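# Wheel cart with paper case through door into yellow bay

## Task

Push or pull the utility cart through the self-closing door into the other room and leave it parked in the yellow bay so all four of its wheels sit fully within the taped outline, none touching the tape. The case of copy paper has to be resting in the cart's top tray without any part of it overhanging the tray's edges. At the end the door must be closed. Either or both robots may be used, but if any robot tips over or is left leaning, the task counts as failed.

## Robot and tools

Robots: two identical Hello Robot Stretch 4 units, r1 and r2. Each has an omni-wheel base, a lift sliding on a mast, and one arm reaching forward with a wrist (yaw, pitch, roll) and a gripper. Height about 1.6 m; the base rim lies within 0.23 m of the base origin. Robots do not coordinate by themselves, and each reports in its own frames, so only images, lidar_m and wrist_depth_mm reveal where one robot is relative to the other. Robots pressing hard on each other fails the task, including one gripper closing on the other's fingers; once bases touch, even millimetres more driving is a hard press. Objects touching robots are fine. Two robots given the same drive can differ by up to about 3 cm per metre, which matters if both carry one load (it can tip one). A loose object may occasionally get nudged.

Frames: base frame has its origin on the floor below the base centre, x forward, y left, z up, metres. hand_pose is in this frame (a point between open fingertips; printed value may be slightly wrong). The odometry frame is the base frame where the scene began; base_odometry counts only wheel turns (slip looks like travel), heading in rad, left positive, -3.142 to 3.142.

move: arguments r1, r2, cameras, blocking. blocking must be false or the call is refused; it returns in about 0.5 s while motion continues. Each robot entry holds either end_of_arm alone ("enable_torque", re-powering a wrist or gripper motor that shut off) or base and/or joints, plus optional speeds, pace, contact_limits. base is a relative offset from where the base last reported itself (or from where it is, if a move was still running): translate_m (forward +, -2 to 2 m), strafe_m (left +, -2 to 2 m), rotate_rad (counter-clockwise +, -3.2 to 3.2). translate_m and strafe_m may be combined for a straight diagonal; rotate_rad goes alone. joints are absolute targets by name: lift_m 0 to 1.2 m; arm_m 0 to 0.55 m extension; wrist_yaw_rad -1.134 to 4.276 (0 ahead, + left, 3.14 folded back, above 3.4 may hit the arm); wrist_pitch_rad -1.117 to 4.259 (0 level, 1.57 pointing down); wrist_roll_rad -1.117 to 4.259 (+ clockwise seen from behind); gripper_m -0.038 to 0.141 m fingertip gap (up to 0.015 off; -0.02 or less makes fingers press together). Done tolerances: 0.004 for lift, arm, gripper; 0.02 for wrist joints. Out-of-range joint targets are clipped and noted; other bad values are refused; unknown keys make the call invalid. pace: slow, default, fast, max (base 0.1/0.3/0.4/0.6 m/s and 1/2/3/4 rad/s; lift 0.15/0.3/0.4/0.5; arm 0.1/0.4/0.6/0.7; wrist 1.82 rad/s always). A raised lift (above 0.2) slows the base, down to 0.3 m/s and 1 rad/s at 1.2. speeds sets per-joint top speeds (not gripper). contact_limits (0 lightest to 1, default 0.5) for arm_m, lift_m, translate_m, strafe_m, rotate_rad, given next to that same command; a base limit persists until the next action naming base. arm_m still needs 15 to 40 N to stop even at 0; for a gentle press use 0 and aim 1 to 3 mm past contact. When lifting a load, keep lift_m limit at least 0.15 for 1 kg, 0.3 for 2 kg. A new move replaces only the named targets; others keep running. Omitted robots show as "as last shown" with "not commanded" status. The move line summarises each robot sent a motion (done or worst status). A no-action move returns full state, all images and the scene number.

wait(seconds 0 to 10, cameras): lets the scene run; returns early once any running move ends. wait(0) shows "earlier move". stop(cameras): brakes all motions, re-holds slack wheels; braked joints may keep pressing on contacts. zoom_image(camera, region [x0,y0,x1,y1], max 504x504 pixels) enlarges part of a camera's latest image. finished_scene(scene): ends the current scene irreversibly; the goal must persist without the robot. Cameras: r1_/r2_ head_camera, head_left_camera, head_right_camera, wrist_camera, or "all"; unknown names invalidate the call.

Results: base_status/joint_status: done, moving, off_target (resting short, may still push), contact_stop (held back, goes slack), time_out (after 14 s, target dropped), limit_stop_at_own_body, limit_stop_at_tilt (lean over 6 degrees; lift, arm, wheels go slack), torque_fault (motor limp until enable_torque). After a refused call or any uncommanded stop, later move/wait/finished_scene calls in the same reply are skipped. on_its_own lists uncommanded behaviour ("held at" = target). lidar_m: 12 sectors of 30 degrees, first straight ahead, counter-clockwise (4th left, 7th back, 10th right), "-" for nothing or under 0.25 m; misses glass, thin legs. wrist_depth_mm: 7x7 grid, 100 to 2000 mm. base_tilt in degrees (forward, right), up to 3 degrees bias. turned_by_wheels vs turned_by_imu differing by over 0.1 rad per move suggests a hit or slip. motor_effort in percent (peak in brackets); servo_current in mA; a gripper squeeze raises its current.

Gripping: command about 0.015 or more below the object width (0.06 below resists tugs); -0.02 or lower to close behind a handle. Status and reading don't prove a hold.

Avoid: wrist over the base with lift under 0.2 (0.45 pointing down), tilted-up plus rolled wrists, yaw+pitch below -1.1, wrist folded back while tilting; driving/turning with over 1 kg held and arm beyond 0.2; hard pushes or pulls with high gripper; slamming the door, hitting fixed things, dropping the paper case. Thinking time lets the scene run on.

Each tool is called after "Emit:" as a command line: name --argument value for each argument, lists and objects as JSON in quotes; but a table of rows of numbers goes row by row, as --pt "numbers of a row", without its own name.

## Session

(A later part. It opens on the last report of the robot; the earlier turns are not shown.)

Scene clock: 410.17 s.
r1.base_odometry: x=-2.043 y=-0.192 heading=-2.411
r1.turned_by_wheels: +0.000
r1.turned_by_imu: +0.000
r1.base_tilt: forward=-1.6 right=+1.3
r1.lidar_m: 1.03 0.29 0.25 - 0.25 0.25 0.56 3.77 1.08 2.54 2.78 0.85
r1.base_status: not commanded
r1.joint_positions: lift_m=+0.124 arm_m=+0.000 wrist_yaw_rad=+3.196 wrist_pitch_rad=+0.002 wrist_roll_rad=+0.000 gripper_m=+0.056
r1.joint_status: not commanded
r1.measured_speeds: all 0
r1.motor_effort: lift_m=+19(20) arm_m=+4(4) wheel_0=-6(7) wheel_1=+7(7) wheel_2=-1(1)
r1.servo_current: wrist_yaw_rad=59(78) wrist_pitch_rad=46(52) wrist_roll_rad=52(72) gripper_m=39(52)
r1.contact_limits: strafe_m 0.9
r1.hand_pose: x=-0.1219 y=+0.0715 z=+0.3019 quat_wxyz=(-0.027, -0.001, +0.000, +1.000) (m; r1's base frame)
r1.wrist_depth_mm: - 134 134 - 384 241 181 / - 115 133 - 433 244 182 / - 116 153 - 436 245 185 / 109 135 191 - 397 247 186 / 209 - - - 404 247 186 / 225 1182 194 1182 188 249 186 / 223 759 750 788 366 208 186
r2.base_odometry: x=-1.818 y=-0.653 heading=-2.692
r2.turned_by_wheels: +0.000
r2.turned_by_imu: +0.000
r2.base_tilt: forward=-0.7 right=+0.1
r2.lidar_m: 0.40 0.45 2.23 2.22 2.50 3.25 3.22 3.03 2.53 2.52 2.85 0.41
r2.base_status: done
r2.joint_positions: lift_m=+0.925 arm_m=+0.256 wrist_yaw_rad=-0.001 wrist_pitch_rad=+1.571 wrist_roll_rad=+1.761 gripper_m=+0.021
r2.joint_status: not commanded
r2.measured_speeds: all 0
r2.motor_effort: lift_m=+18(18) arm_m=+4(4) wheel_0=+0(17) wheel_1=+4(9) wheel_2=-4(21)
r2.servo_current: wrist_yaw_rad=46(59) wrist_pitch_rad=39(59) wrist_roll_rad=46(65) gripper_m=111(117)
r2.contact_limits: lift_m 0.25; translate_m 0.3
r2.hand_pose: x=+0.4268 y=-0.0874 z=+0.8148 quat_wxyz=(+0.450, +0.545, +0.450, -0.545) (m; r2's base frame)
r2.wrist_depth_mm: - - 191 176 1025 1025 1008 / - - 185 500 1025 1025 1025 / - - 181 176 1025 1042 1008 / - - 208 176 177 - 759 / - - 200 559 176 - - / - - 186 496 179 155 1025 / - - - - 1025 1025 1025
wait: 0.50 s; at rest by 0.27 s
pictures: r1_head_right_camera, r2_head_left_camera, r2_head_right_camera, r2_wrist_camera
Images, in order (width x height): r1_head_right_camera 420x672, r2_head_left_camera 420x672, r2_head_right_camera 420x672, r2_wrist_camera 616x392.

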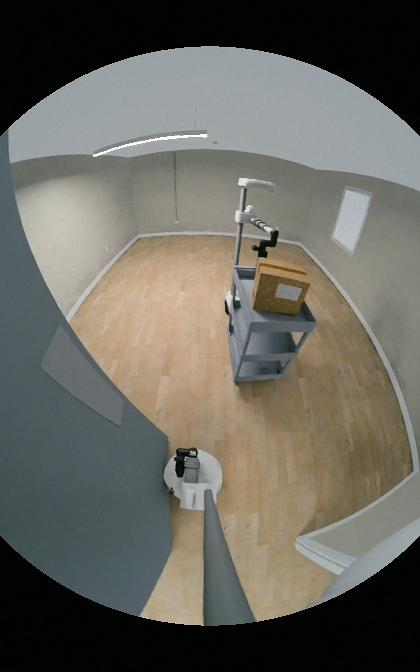

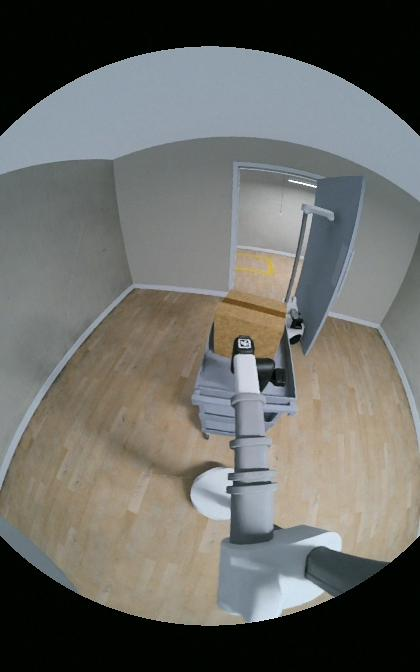

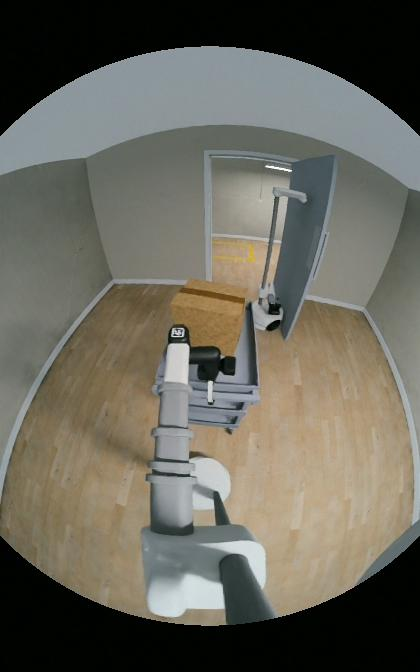

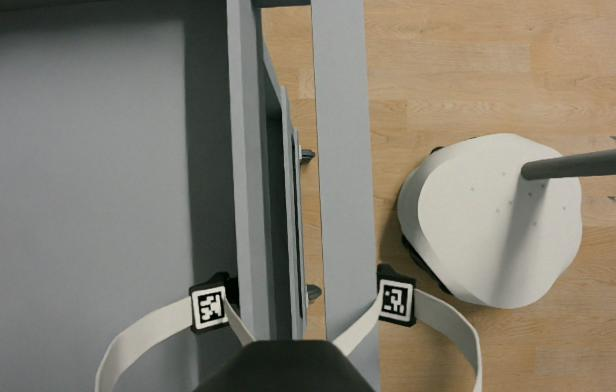

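Emit:
move --blocking false --r2 '{"base":{"rotate_rad":0.2},"joints":{"wrist_roll_rad":1.92},"speeds":{"wrist_roll_rad":0.3},"pace":"slow"}'

Emit:
wait --seconds 4

Emit:
wait --seconds 0.3

Emit:
move --blocking false --r2 '{"base":{"strafe_m":-0.083,"translate_m":-0.026},"contact_limits":{"translate_m":0.3}}'

Emit:
wait --seconds 4

Emit:
wait --seconds 0.5 --cameras '["r2_wrist_camera"]'

Scene clock: 423.67 s.
move: r2 moving
r1: as last shown
r1.lidar_m: 1.10 0.31 0.25 - 0.25 0.25 0.57 3.81 1.07 2.55 2.77 0.86
r1.motor_effort: lift_m=+19(19) arm_m=+4(4) wheel_0=-6(7) wheel_1=+7(7) wheel_2=-1(1)
r1.servo_current: wrist_yaw_rad=59(59) wrist_pitch_rad=39(46) wrist_roll_rad=59(59) gripper_m=39(46)
r1.contact_limits: strafe_m 0.9
r1.wrist_depth_mm: - 134 133 - 384 240 182 / - 115 133 - 424 243 183 / - 116 153 - 436 245 184 / 109 135 192 - 402 248 185 / 210 - - - 404 248 186 / 226 1205 194 1160 188 249 186 / 223 750 759 788 368 208 186
r2.base_odometry: x=-1.818 y=-0.652 heading=-2.571
r2.turned_by_wheels: +0.122
r2.turned_by_imu: +0.119
r2.base_tilt: forward=-0.6 right=+0.1
r2.lidar_m: 0.42 0.48 2.21 2.26 2.67 3.23 3.24 2.84 2.51 2.53 2.88 0.40
r2.base_status: rotate_rad moving
r2.joint_positions: lift_m=+0.925 arm_m=+0.256 wrist_yaw_rad=-0.001 wrist_pitch_rad=+1.571 wrist_roll_rad=+1.888 gripper_m=+0.021
r2.joint_status: wrist_roll_rad moving
r2.measured_speeds: translate_m=+0.001 strafe_m=+0.000 rotate_rad=+0.425 lift_m=+0.000 arm_m=+0.000 wrist_yaw_rad=+0.000 wrist_pitch_rad=+0.000 wrist_roll_rad=+0.318
r2.motor_effort: lift_m=+18(18) arm_m=+6(6) wheel_0=-11(14) wheel_1=-6(9) wheel_2=-11(15)
r2.servo_current: wrist_yaw_rad=46(52) wrist_pitch_rad=39(46) wrist_roll_rad=52(85) gripper_m=104(117)
r2.contact_limits: lift_m 0.25
r2.hand_pose: x=+0.4267 y=-0.0874 z=+0.8148 quat_wxyz=(+0.414, +0.573, +0.414, -0.573) (m; r2's base frame)
r2.wrist_depth_mm: - - - 1025 1042 1060 1042 / - - 177 1042 1042 1025 1042 / - - - 809 177 - 741 / - - 202 809 177 - - / - - 196 1025 200 - 1025 / - 162 186 1025 177 1025 1025 / - - - - 1025 1042 1042
pictures: none

Scene clock: 424.33 s.
earlier move: r2 done
r1.base_odometry: x=-2.043 y=-0.192 heading=-2.411
r1.turned_by_wheels: +0.000
r1.turned_by_imu: +0.000
r1.base_tilt: forward=-1.6 right=+1.3
r1.lidar_m: 1.17 0.32 0.25 - 0.25 0.25 0.55 3.76 1.09 2.57 2.77 0.86
r1.base_status: not commanded
r1.joint_positions: lift_m=+0.124 arm_m=+0.000 wrist_yaw_rad=+3.196 wrist_pitch_rad=+0.002 wrist_roll_rad=+0.000 gripper_m=+0.056
r1.joint_status: not commanded
r1.measured_speeds: all 0
r1.motor_effort: lift_m=+20(20) arm_m=+4(4) wheel_0=-7(7) wheel_1=+7(7) wheel_2=-1(1)
r1.servo_current: wrist_yaw_rad=59(65) wrist_pitch_rad=46(46) wrist_roll_rad=33(59) gripper_m=39(46)
r1.contact_limits: strafe_m 0.9
r1.hand_pose: x=-0.1219 y=+0.0715 z=+0.3019 quat_wxyz=(-0.027, -0.001, +0.000, +1.000) (m; r1's base frame)
r1.wrist_depth_mm: - 134 134 - 384 240 181 / - 115 133 - 430 242 182 / - 116 153 - 436 245 185 / 109 135 192 - 399 246 186 / 210 - - - 402 247 186 / 226 1182 193 1182 187 248 187 / 221 750 750 798 370 208 186
r2.base_odometry: x=-1.818 y=-0.653 heading=-2.494
r2.turned_by_wheels: +0.077
r2.turned_by_imu: +0.074
r2.base_tilt: forward=-0.7 right=+0.1
r2.lidar_m: 0.40 2.44 2.22 2.27 2.86 3.23 3.27 2.77 2.51 2.55 1.72 0.37
r2.base_status: done
r2.joint_positions: lift_m=+0.925 arm_m=+0.256 wrist_yaw_rad=-0.001 wrist_pitch_rad=+1.568 wrist_roll_rad=+1.921 gripper_m=+0.021
r2.joint_status: all done
r2.measured_speeds: all 0
r2.motor_effort: lift_m=+18(18) arm_m=+6(6) wheel_0=-9(14) wheel_1=-7(9) wheel_2=-5(15)
r2.servo_current: wrist_yaw_rad=46(59) wrist_pitch_rad=33(46) wrist_roll_rad=39(85) gripper_m=111(117)
r2.contact_limits: lift_m 0.25
r2.hand_pose: x=+0.4274 y=-0.0874 z=+0.8148 quat_wxyz=(+0.406, +0.580, +0.405, -0.579) (m; r2's base frame)
r2.wrist_depth_mm: - - - 229 177 1008 1008 / - - - 259 177 1008 1008 / - - - 500 177 - 683 / - - 181 496 178 - - / - - 198 820 1008 - 1008 / - 164 183 500 179 1008 1008 / - - - - 1025 1042 991
wait: 0.67 of 4 s (r2 has come to rest)
pictures: none

Scene clock: 424.63 s.
r1.base_odometry: x=-2.043 y=-0.192 heading=-2.411
r1.turned_by_wheels: +0.000
r1.turned_by_imu: +0.000
r1.base_tilt: forward=-1.6 right=+1.3
r1.lidar_m: 1.14 0.32 0.25 - 0.25 0.25 0.58 3.78 1.07 2.58 2.81 0.84
r1.base_status: not commanded
r1.joint_positions: lift_m=+0.124 arm_m=+0.000 wrist_yaw_rad=+3.196 wrist_pitch_rad=+0.002 wrist_roll_rad=+0.000 gripper_m=+0.056
r1.joint_status: not commanded
r1.measured_speeds: all 0
r1.motor_effort: lift_m=+19(20) arm_m=+4(4) wheel_0=-6(7) wheel_1=+7(7) wheel_2=-1(1)
r1.servo_current: wrist_yaw_rad=46(65) wrist_pitch_rad=46(46) wrist_roll_rad=46(59) gripper_m=46(46)
r1.contact_limits: strafe_m 0.9
r1.hand_pose: x=-0.1219 y=+0.0715 z=+0.3019 quat_wxyz=(-0.027, -0.001, +0.000, +1.000) (m; r1's base frame)
r1.wrist_depth_mm: - 134 133 - 384 241 181 / - 115 133 - 430 243 183 / - 116 153 - 433 244 185 / 109 135 193 - 397 246 186 / 210 - - - 404 247 186 / 226 1229 193 1182 188 249 187 / 223 750 759 788 366 208 186
r2.base_odometry: x=-1.818 y=-0.653 heading=-2.494
r2.turned_by_wheels: +0.000
r2.turned_by_imu: +0.000
r2.base_tilt: forward=-0.6 right=+0.1
r2.lidar_m: 0.45 2.43 2.22 2.27 2.84 3.23 3.28 2.76 2.49 2.56 1.72 0.36
r2.base_status: done
r2.joint_positions: lift_m=+0.925 arm_m=+0.256 wrist_yaw_rad=-0.001 wrist_pitch_rad=+1.568 wrist_roll_rad=+1.921 gripper_m=+0.021
r2.joint_status: all done
r2.measured_speeds: all 0
r2.motor_effort: lift_m=+18(18) arm_m=+6(6) wheel_0=-9(14) wheel_1=-7(9) wheel_2=-6(15)
r2.servo_current: wrist_yaw_rad=52(59) wrist_pitch_rad=39(46) wrist_roll_rad=46(85) gripper_m=111(117)
r2.contact_limits: lift_m 0.25
r2.hand_pose: x=+0.4274 y=-0.0874 z=+0.8148 quat_wxyz=(+0.406, +0.580, +0.405, -0.579) (m; r2's base frame)
r2.wrist_depth_mm: - - - 229 177 1008 1008 / - - - 259 177 1025 991 / - - - 496 177 - 691 / - - 182 500 177 - - / - - 198 820 1042 - 1008 / - 164 183 500 179 1008 1008 / - - - - 1025 1008 1008
wait: 0.30 s; at rest by 0.27 s
pictures: none

Scene clock: 425.13 s.
move: r2 moving
r1: as last shown
r1.lidar_m: 1.09 0.30 0.25 - 0.25 0.26 0.57 3.80 1.08 2.53 2.78 0.87
r1.servo_current: wrist_yaw_rad=52(59) wrist_pitch_rad=39(46) wrist_roll_rad=39(59) gripper_m=39(46)
r1.contact_limits: strafe_m 0.9
r1.wrist_depth_mm: - 134 133 - 384 241 181 / - 116 134 - 430 243 182 / - 116 153 - 436 244 184 / 109 135 193 - 399 248 185 / 210 - - - 399 248 186 / 226 1205 193 1205 187 249 186 / 222 750 750 798 370 208 186
r2.base_odometry: x=-1.829 y=-0.622 heading=-2.493
r2.turned_by_wheels: +0.001
r2.turned_by_imu: +0.001
r2.base_tilt: forward=-0.7 right=+0.1
r2.lidar_m: 0.42 2.47 2.24 2.27 2.87 3.23 3.26 2.70 2.50 2.52 1.72 0.37
r2.base_status: translate_m moving; strafe_m moving
r2.joint_positions: lift_m=+0.925 arm_m=+0.256 wrist_yaw_rad=-0.001 wrist_pitch_rad=+1.568 wrist_roll_rad=+1.921 gripper_m=+0.021
r2.joint_status: not commanded
r2.measured_speeds: translate_m=-0.037 strafe_m=-0.118 rotate_rad=+0.004 lift_m=+0.000 arm_m=+0.000 wrist_yaw_rad=+0.000 wrist_pitch_rad=+0.000 wrist_roll_rad=+0.000
r2.motor_effort: lift_m=+17(18) arm_m=+6(6) wheel_0=+9(12) wheel_1=-11(13) wheel_2=+10(11)
r2.servo_current: wrist_yaw_rad=52(59) wrist_pitch_rad=39(39) wrist_roll_rad=52(52) gripper_m=104(111)
r2.contact_limits: lift_m 0.25; translate_m 0.3
r2.hand_pose: x=+0.4275 y=-0.0874 z=+0.8148 quat_wxyz=(+0.406, +0.580, +0.404, -0.579) (m; r2's base frame)
r2.wrist_depth_mm: - - - 232 175 1008 1008 / - - - 264 176 1025 1025 / - - - 496 176 - 732 / - - 178 496 177 - - / - - 193 1025 1025 1025 991 / - 163 186 504 179 1008 1008 / - 134 - - 1042 1042 1008
pictures: none

Scene clock: 426.10 s.
earlier move: r2 done
r1.base_odometry: x=-2.043 y=-0.192 heading=-2.411
r1.turned_by_wheels: +0.000
r1.turned_by_imu: +0.000
r1.base_tilt: forward=-1.6 right=+1.3
r1.lidar_m: 1.03 0.33 0.25 - 0.25 0.25 0.58 3.78 1.09 2.55 2.79 0.86
r1.base_status: not commanded
r1.joint_positions: lift_m=+0.124 arm_m=+0.000 wrist_yaw_rad=+3.196 wrist_pitch_rad=+0.002 wrist_roll_rad=+0.000 gripper_m=+0.056
r1.joint_status: not commanded
r1.measured_speeds: all 0
r1.motor_effort: lift_m=+19(20) arm_m=+4(4) wheel_0=-7(7) wheel_1=+7(7) wheel_2=-1(1)
r1.servo_current: wrist_yaw_rad=52(59) wrist_pitch_rad=33(52) wrist_roll_rad=52(59) gripper_m=46(46)
r1.contact_limits: strafe_m 0.9
r1.hand_pose: x=-0.1219 y=+0.0715 z=+0.3019 quat_wxyz=(-0.027, -0.001, +0.000, +1.000) (m; r1's base frame)
r1.wrist_depth_mm: - 133 133 - 384 240 181 / - 115 134 - 427 242 182 / - 116 153 - 436 244 185 / 109 135 192 - 397 247 186 / 210 - - - 402 248 187 / 225 1182 194 1160 188 248 186 / 223 750 759 788 368 207 186
r2.base_odometry: x=-1.847 y=-0.571 heading=-2.493
r2.turned_by_wheels: +0.000
r2.turned_by_imu: +0.000
r2.base_tilt: forward=-0.7 right=+0.0
r2.lidar_m: 0.42 0.47 2.33 2.38 2.92 3.23 3.29 2.66 2.41 2.42 1.68 0.38
r2.base_status: done
r2.joint_positions: lift_m=+0.925 arm_m=+0.256 wrist_yaw_rad=-0.001 wrist_pitch_rad=+1.568 wrist_roll_rad=+1.921 gripper_m=+0.021
r2.joint_status: not commanded
r2.measured_speeds: all 0
r2.motor_effort: lift_m=+18(18) arm_m=+5(6) wheel_0=+6(15) wheel_1=+0(13) wheel_2=+7(11)
r2.servo_current: wrist_yaw_rad=46(59) wrist_pitch_rad=39(46) wrist_roll_rad=52(59) gripper_m=104(117)
r2.contact_limits: lift_m 0.25; translate_m 0.3
r2.hand_pose: x=+0.4275 y=-0.0874 z=+0.8148 quat_wxyz=(+0.406, +0.580, +0.404, -0.579) (m; r2's base frame)
r2.wrist_depth_mm: - - - 238 1025 1025 1025 / - - - 1025 1025 1025 1008 / - - - 238 176 - 683 / - - - 559 176 - - / - - 181 554 196 - 1042 / - - 183 535 178 1025 1008 / - - - - 1025 1025 1025
wait: 0.97 of 4 s (r2 has come to rest)
pictures: none

Scene clock: 426.60 s.
r1.base_odometry: x=-2.043 y=-0.192 heading=-2.411
r1.turned_by_wheels: +0.000
r1.turned_by_imu: +0.000
r1.base_tilt: forward=-1.6 right=+1.3
r1.lidar_m: 1.04 0.32 0.25 - 0.25 0.25 0.57 3.78 1.09 2.57 2.77 0.84
r1.base_status: not commanded
r1.joint_positions: lift_m=+0.124 arm_m=+0.000 wrist_yaw_rad=+3.196 wrist_pitch_rad=+0.002 wrist_roll_rad=+0.000 gripper_m=+0.056
r1.joint_status: not commanded
r1.measured_speeds: all 0
r1.motor_effort: lift_m=+19(20) arm_m=+4(4) wheel_0=-6(7) wheel_1=+7(7) wheel_2=-1(1)
r1.servo_current: wrist_yaw_rad=52(59) wrist_pitch_rad=39(52) wrist_roll_rad=52(59) gripper_m=33(46)
r1.contact_limits: strafe_m 0.9
r1.hand_pose: x=-0.1219 y=+0.0715 z=+0.3019 quat_wxyz=(-0.027, -0.001, +0.000, +1.000) (m; r1's base frame)
r1.wrist_depth_mm: - 133 133 - 389 241 181 / - 115 134 - 430 244 182 / - 116 153 - 436 244 184 / 109 135 192 - 399 247 185 / 208 - - - 399 247 186 / 225 1205 194 1182 187 248 186 / 222 759 759 798 366 207 186
r2.base_odometry: x=-1.847 y=-0.571 heading=-2.493
r2.turned_by_wheels: +0.000
r2.turned_by_imu: +0.000
r2.base_tilt: forward=-0.6 right=+0.1
r2.lidar_m: 0.41 0.48 2.31 2.36 2.95 3.24 3.30 2.61 2.41 2.47 1.70 0.38
r2.base_status: done
r2.joint_positions: lift_m=+0.925 arm_m=+0.256 wrist_yaw_rad=-0.001 wrist_pitch_rad=+1.568 wrist_roll_rad=+1.921 gripper_m=+0.021
r2.joint_status: not commanded
r2.measured_speeds: all 0
r2.motor_effort: lift_m=+18(18) arm_m=+6(6) wheel_0=+6(15) wheel_1=+0(13) wheel_2=+7(11)
r2.servo_current: wrist_yaw_rad=46(59) wrist_pitch_rad=39(46) wrist_roll_rad=46(59) gripper_m=104(117)
r2.contact_limits: lift_m 0.25; translate_m 0.3
r2.hand_pose: x=+0.4275 y=-0.0874 z=+0.8148 quat_wxyz=(+0.406, +0.580, +0.404, -0.579) (m; r2's base frame)
r2.wrist_depth_mm: - - - 238 1025 1008 1025 / - - - 1025 1025 1025 1025 / - - - 237 176 - 676 / - - - 559 176 - - / - - 182 554 196 - 1025 / - - 183 539 178 1025 1025 / - - - - 1042 1042 1042
wait: 0.50 s; at rest by 0.27 s
pictures: r2_wrist_camera
Images, in order (width x height): r2_wrist_camera 616x392.

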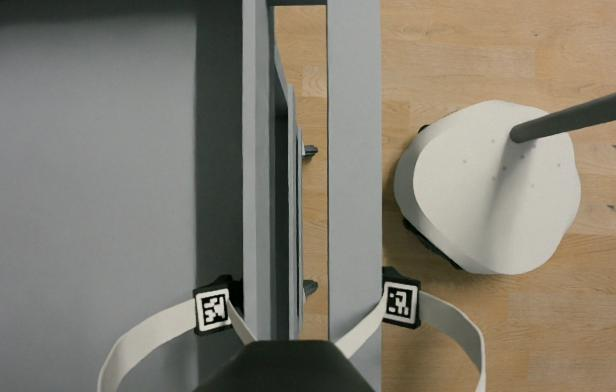

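Emit:
move --blocking false --r2 '{"base":{"strafe_m":-0.408,"translate_m":1.129},"contact_limits":{"translate_m":0.3}}'

Emit:
wait --seconds 2.5 --cameras '["r1_head_right_camera"]'

Emit:
wait --seconds 5

Emit:
wait --seconds 0.5 --cameras '["r2_wrist_camera","r2_head_right_camera","r2_head_left_camera","r1_head_right_camera","r1_head_left_camera"]'

Scene clock: 437.77 s.
move: r2 moving
r1: as last shown
r1.lidar_m: 1.08 0.30 0.25 - 0.25 0.25 0.58 3.79 1.07 2.53 2.77 0.84
r1.motor_effort: lift_m=+19(20) arm_m=+4(4) wheel_0=-7(7) wheel_1=+7(7) wheel_2=-1(1)
r1.servo_current: wrist_yaw_rad=46(65) wrist_pitch_rad=46(52) wrist_roll_rad=46(59) gripper_m=39(46)
r1.contact_limits: strafe_m 0.9
r1.wrist_depth_mm: - 134 133 - 387 241 181 / - 115 134 - 430 242 182 / - 116 153 - 433 244 184 / 109 135 193 - 399 246 186 / 210 - - - 402 247 186 / 224 1205 194 1205 187 249 186 / 223 750 741 798 368 208 186
r2.base_odometry: x=-1.879 y=-0.580 heading=-2.493
r2.turned_by_wheels: +0.001
r2.turned_by_imu: +0.001
r2.base_tilt: forward=-0.7 right=+0.1
r2.lidar_m: 0.40 0.47 2.29 2.32 2.96 3.28 3.33 2.65 2.43 2.48 1.66 0.36
r2.base_status: translate_m moving; strafe_m moving
r2.joint_positions: lift_m=+0.925 arm_m=+0.256 wrist_yaw_rad=-0.002 wrist_pitch_rad=+1.574 wrist_roll_rad=+1.921 gripper_m=+0.021
r2.joint_status: not commanded
r2.measured_speeds: translate_m=+0.121 strafe_m=-0.045 rotate_rad=-0.005 lift_m=+0.000 arm_m=+0.000 wrist_yaw_rad=-0.002 wrist_pitch_rad=+0.005 wrist_roll_rad=+0.000
r2.motor_effort: lift_m=+17(18) arm_m=+5(6) wheel_0=+17(18) wheel_1=+8(8) wheel_2=-16(16)
r2.servo_current: wrist_yaw_rad=46(52) wrist_pitch_rad=46(52) wrist_roll_rad=46(52) gripper_m=104(111)
r2.contact_limits: lift_m 0.25; translate_m 0.3
r2.hand_pose: x=+0.4257 y=-0.0874 z=+0.8148 quat_wxyz=(+0.404, +0.579, +0.405, -0.581) (m; r2's base frame)
r2.wrist_depth_mm: - - - 231 176 1042 1042 / - - - 1042 176 1025 1042 / - - - 1025 176 - 1025 / - - - 1025 176 - 1042 / - - - 1042 176 - 1042 / - - 186 1042 176 1042 1042 / - - - - - 1025 1042
pictures: none

Scene clock: 440.27 s.
earlier move: r2 moving
r1.base_odometry: x=-2.043 y=-0.192 heading=-2.411
r1.turned_by_wheels: +0.000
r1.turned_by_imu: +0.000
r1.base_tilt: forward=-1.6 right=+1.3
r1.lidar_m: 1.01 0.33 0.25 - 0.25 0.26 0.60 3.77 1.07 0.48 0.46 0.54
r1.base_status: not commanded
r1.joint_positions: lift_m=+0.124 arm_m=+0.000 wrist_yaw_rad=+3.196 wrist_pitch_rad=+0.002 wrist_roll_rad=+0.000 gripper_m=+0.056
r1.joint_status: not commanded
r1.measured_speeds: all 0
r1.motor_effort: lift_m=+19(20) arm_m=+4(5) wheel_0=-7(7) wheel_1=+7(7) wheel_2=-1(1)
r1.servo_current: wrist_yaw_rad=46(85) wrist_pitch_rad=39(52) wrist_roll_rad=52(65) gripper_m=39(46)
r1.contact_limits: strafe_m 0.9
r1.hand_pose: x=-0.1219 y=+0.0715 z=+0.3019 quat_wxyz=(-0.027, -0.001, +0.000, +1.000) (m; r1's base frame)
r1.wrist_depth_mm: - 134 133 - 387 241 181 / - 115 133 - 424 241 183 / - 116 152 - 439 245 185 / 109 135 191 - 399 246 186 / 210 - - - 402 247 186 / 225 1205 193 1205 187 249 187 / 223 768 759 788 368 207 186
r2.base_odometry: x=-2.545 y=-0.789 heading=-2.492
r2.turned_by_wheels: +0.000
r2.turned_by_imu: +0.006
r2.base_tilt: forward=-0.7 right=+0.1
r2.lidar_m: 0.40 0.42 2.28 2.28 2.92 3.96 4.00 2.67 2.46 2.50 0.99 0.40
r2.base_status: translate_m moving; strafe_m moving
r2.joint_positions: lift_m=+0.925 arm_m=+0.256 wrist_yaw_rad=-0.001 wrist_pitch_rad=+1.573 wrist_roll_rad=+1.919 gripper_m=+0.021
r2.joint_status: not commanded
r2.measured_speeds: translate_m=+0.282 strafe_m=-0.102 rotate_rad=+0.002 lift_m=+0.000 arm_m=+0.000 wrist_yaw_rad=+0.000 wrist_pitch_rad=+0.000 wrist_roll_rad=+0.000
r2.motor_effort: lift_m=+17(18) arm_m=+6(6) wheel_0=+12(20) wheel_1=+6(9) wheel_2=-8(17)
r2.servo_current: wrist_yaw_rad=46(59) wrist_pitch_rad=46(52) wrist_roll_rad=46(65) gripper_m=117(117)
r2.contact_limits: lift_m 0.25; translate_m 0.3
r2.hand_pose: x=+0.4260 y=-0.0874 z=+0.8148 quat_wxyz=(+0.405, +0.578, +0.406, -0.580) (m; r2's base frame)
r2.wrist_depth_mm: 225 235 216 176 1042 1008 1025 / - - 217 176 1025 1025 1025 / - - 199 176 1025 - 715 / - - 201 176 - - - / - - 188 177 193 - 1042 / - - 183 230 178 1025 1025 / - 139 - - 177 1060 1042
wait: 2.50 s; no rest
pictures: r1_head_right_camera
Images, in order (width x height): r1_head_right_camera 420x672.

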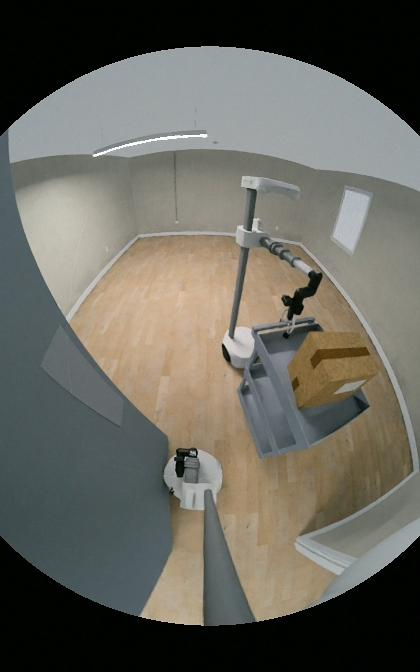

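Scene clock: 442.70 s.
earlier move: r2 done
r1.base_odometry: x=-2.043 y=-0.192 heading=-2.411
r1.turned_by_wheels: +0.000
r1.turned_by_imu: +0.000
r1.base_tilt: forward=-1.5 right=+1.3
r1.lidar_m: 5.09 0.34 0.25 - 0.25 0.25 0.55 3.79 0.51 0.39 0.40 0.59
r1.base_status: not commanded
r1.joint_positions: lift_m=+0.124 arm_m=+0.000 wrist_yaw_rad=+3.196 wrist_pitch_rad=+0.002 wrist_roll_rad=+0.000 gripper_m=+0.056
r1.joint_status: not commanded
r1.measured_speeds: all 0
r1.motor_effort: lift_m=+19(20) arm_m=+4(5) wheel_0=-6(7) wheel_1=+7(7) wheel_2=-1(1)
r1.servo_current: wrist_yaw_rad=39(85) wrist_pitch_rad=39(52) wrist_roll_rad=59(72) gripper_m=46(46)
r1.contact_limits: strafe_m 0.9
r1.hand_pose: x=-0.1219 y=+0.0715 z=+0.3019 quat_wxyz=(-0.027, -0.001, +0.000, +1.000) (m; r1's base frame)
r1.wrist_depth_mm: - 134 133 - 382 240 181 / - 115 133 - 430 242 183 / - 116 153 - 436 244 185 / 109 135 192 - 397 246 185 / 208 - - - 402 248 187 / 225 1205 194 1182 187 249 187 / 223 750 750 798 370 207 186
r2.base_odometry: x=-2.993 y=-0.928 heading=-2.492
r2.turned_by_wheels: +0.000
r2.turned_by_imu: +0.004
r2.base_tilt: forward=-0.7 right=+0.1
r2.lidar_m: 0.39 0.40 2.24 2.27 2.92 4.39 4.07 2.68 2.52 0.78 0.56 0.42
r2.base_status: done
r2.joint_positions: lift_m=+0.925 arm_m=+0.256 wrist_yaw_rad=+0.004 wrist_pitch_rad=+1.569 wrist_roll_rad=+1.917 gripper_m=+0.021
r2.joint_status: not commanded
r2.measured_speeds: all 0
r2.motor_effort: lift_m=+18(18) arm_m=+6(6) wheel_0=+5(20) wheel_1=+6(9) wheel_2=+1(17)
r2.servo_current: wrist_yaw_rad=52(65) wrist_pitch_rad=39(52) wrist_roll_rad=46(65) gripper_m=117(117)
r2.contact_limits: lift_m 0.25; translate_m 0.3
r2.hand_pose: x=+0.4277 y=-0.0874 z=+0.8148 quat_wxyz=(+0.408, +0.579, +0.407, -0.577) (m; r2's base frame)
r2.wrist_depth_mm: 199 212 202 1025 1042 1008 1008 / 237 - 236 176 1025 1025 1008 / - - 220 176 1025 - 691 / - - 204 177 1042 - - / - - 193 177 1042 - 1025 / - - 186 204 178 1025 1025 / - 144 - - 177 1025 1008
wait: 2.43 of 5 s (r2 has come to rest)
pictures: none

Scene clock: 443.20 s.
r1.base_odometry: x=-2.043 y=-0.192 heading=-2.411
r1.turned_by_wheels: +0.000
r1.turned_by_imu: +0.000
r1.base_tilt: forward=-1.6 right=+1.3
r1.lidar_m: 5.08 0.30 0.25 - 0.25 0.25 0.56 3.79 0.52 0.39 0.38 0.58
r1.base_status: not commanded
r1.joint_positions: lift_m=+0.124 arm_m=+0.000 wrist_yaw_rad=+3.196 wrist_pitch_rad=+0.002 wrist_roll_rad=+0.000 gripper_m=+0.056
r1.joint_status: not commanded
r1.measured_speeds: all 0
r1.motor_effort: lift_m=+19(20) arm_m=+4(5) wheel_0=-6(7) wheel_1=+7(7) wheel_2=-1(1)
r1.servo_current: wrist_yaw_rad=59(85) wrist_pitch_rad=46(52) wrist_roll_rad=52(72) gripper_m=39(46)
r1.contact_limits: strafe_m 0.9
r1.hand_pose: x=-0.1219 y=+0.0715 z=+0.3019 quat_wxyz=(-0.027, -0.001, +0.000, +1.000) (m; r1's base frame)
r1.wrist_depth_mm: - 134 133 - 387 241 181 / - 116 133 - 427 243 183 / - 116 153 - 433 244 185 / 109 135 193 - 397 245 186 / 209 - - - 402 249 186 / 225 1229 194 1182 188 249 186 / 223 759 759 788 368 208 186
r2.base_odometry: x=-2.993 y=-0.928 heading=-2.492
r2.turned_by_wheels: +0.000
r2.turned_by_imu: +0.000
r2.base_tilt: forward=-0.7 right=+0.0
r2.lidar_m: 0.38 0.40 2.25 2.28 2.87 4.43 4.04 2.71 2.50 0.76 0.59 0.40
r2.base_status: done
r2.joint_positions: lift_m=+0.925 arm_m=+0.256 wrist_yaw_rad=+0.004 wrist_pitch_rad=+1.569 wrist_roll_rad=+1.917 gripper_m=+0.021
r2.joint_status: not commanded
r2.measured_speeds: all 0
r2.motor_effort: lift_m=+18(18) arm_m=+5(6) wheel_0=+6(20) wheel_1=+6(9) wheel_2=+2(17)
r2.servo_current: wrist_yaw_rad=46(65) wrist_pitch_rad=46(52) wrist_roll_rad=39(65) gripper_m=104(117)
r2.contact_limits: lift_m 0.25; translate_m 0.3
r2.hand_pose: x=+0.4277 y=-0.0874 z=+0.8148 quat_wxyz=(+0.408, +0.579, +0.407, -0.577) (m; r2's base frame)
r2.wrist_depth_mm: 199 212 201 1025 1025 991 1025 / 236 - 236 176 1042 1008 1008 / - - 220 176 1025 - 683 / - - 204 176 1025 - - / - - 192 177 1008 - 1025 / - - 186 204 178 1042 1025 / - 144 - - 177 1025 1025
wait: 0.50 s; at rest by 0.27 s
pictures: r1_head_left_camera, r1_head_right_camera, r2_head_left_camera, r2_head_right_camera, r2_wrist_camera
Images, in order (width x height): r1_head_left_camera 420x672, r1_head_right_camera 420x672, r2_head_left_camera 420x672, r2_head_right_camera 420x672, r2_wrist_camera 616x392.

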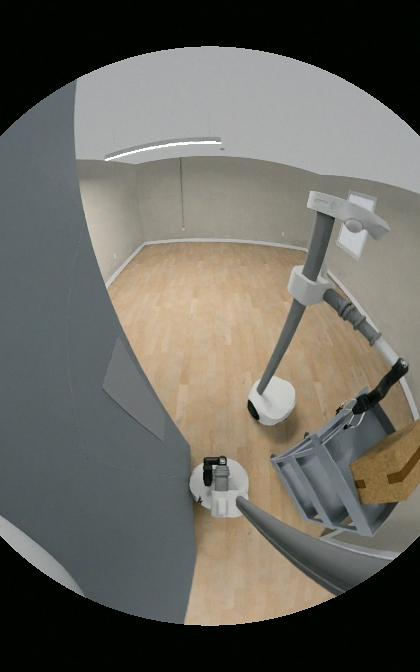

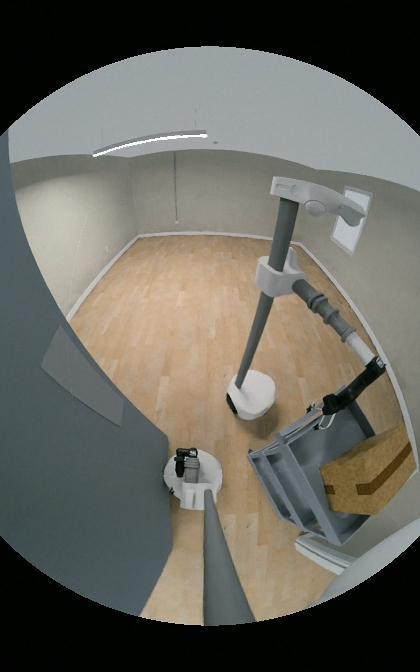

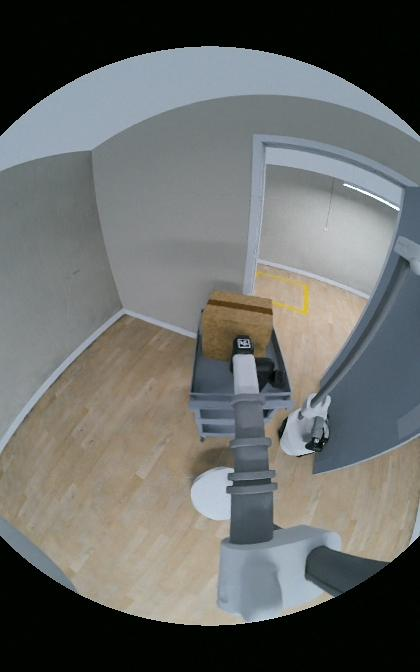

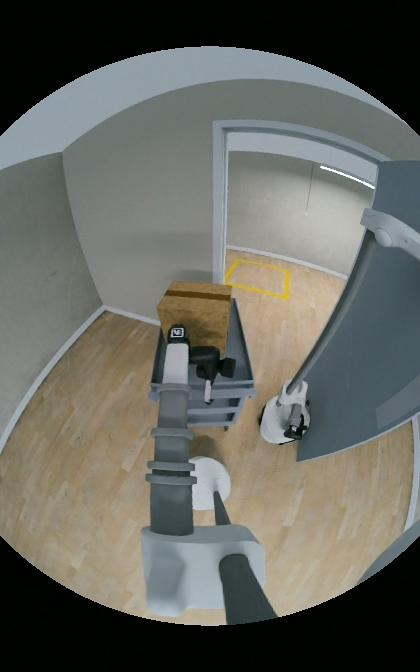

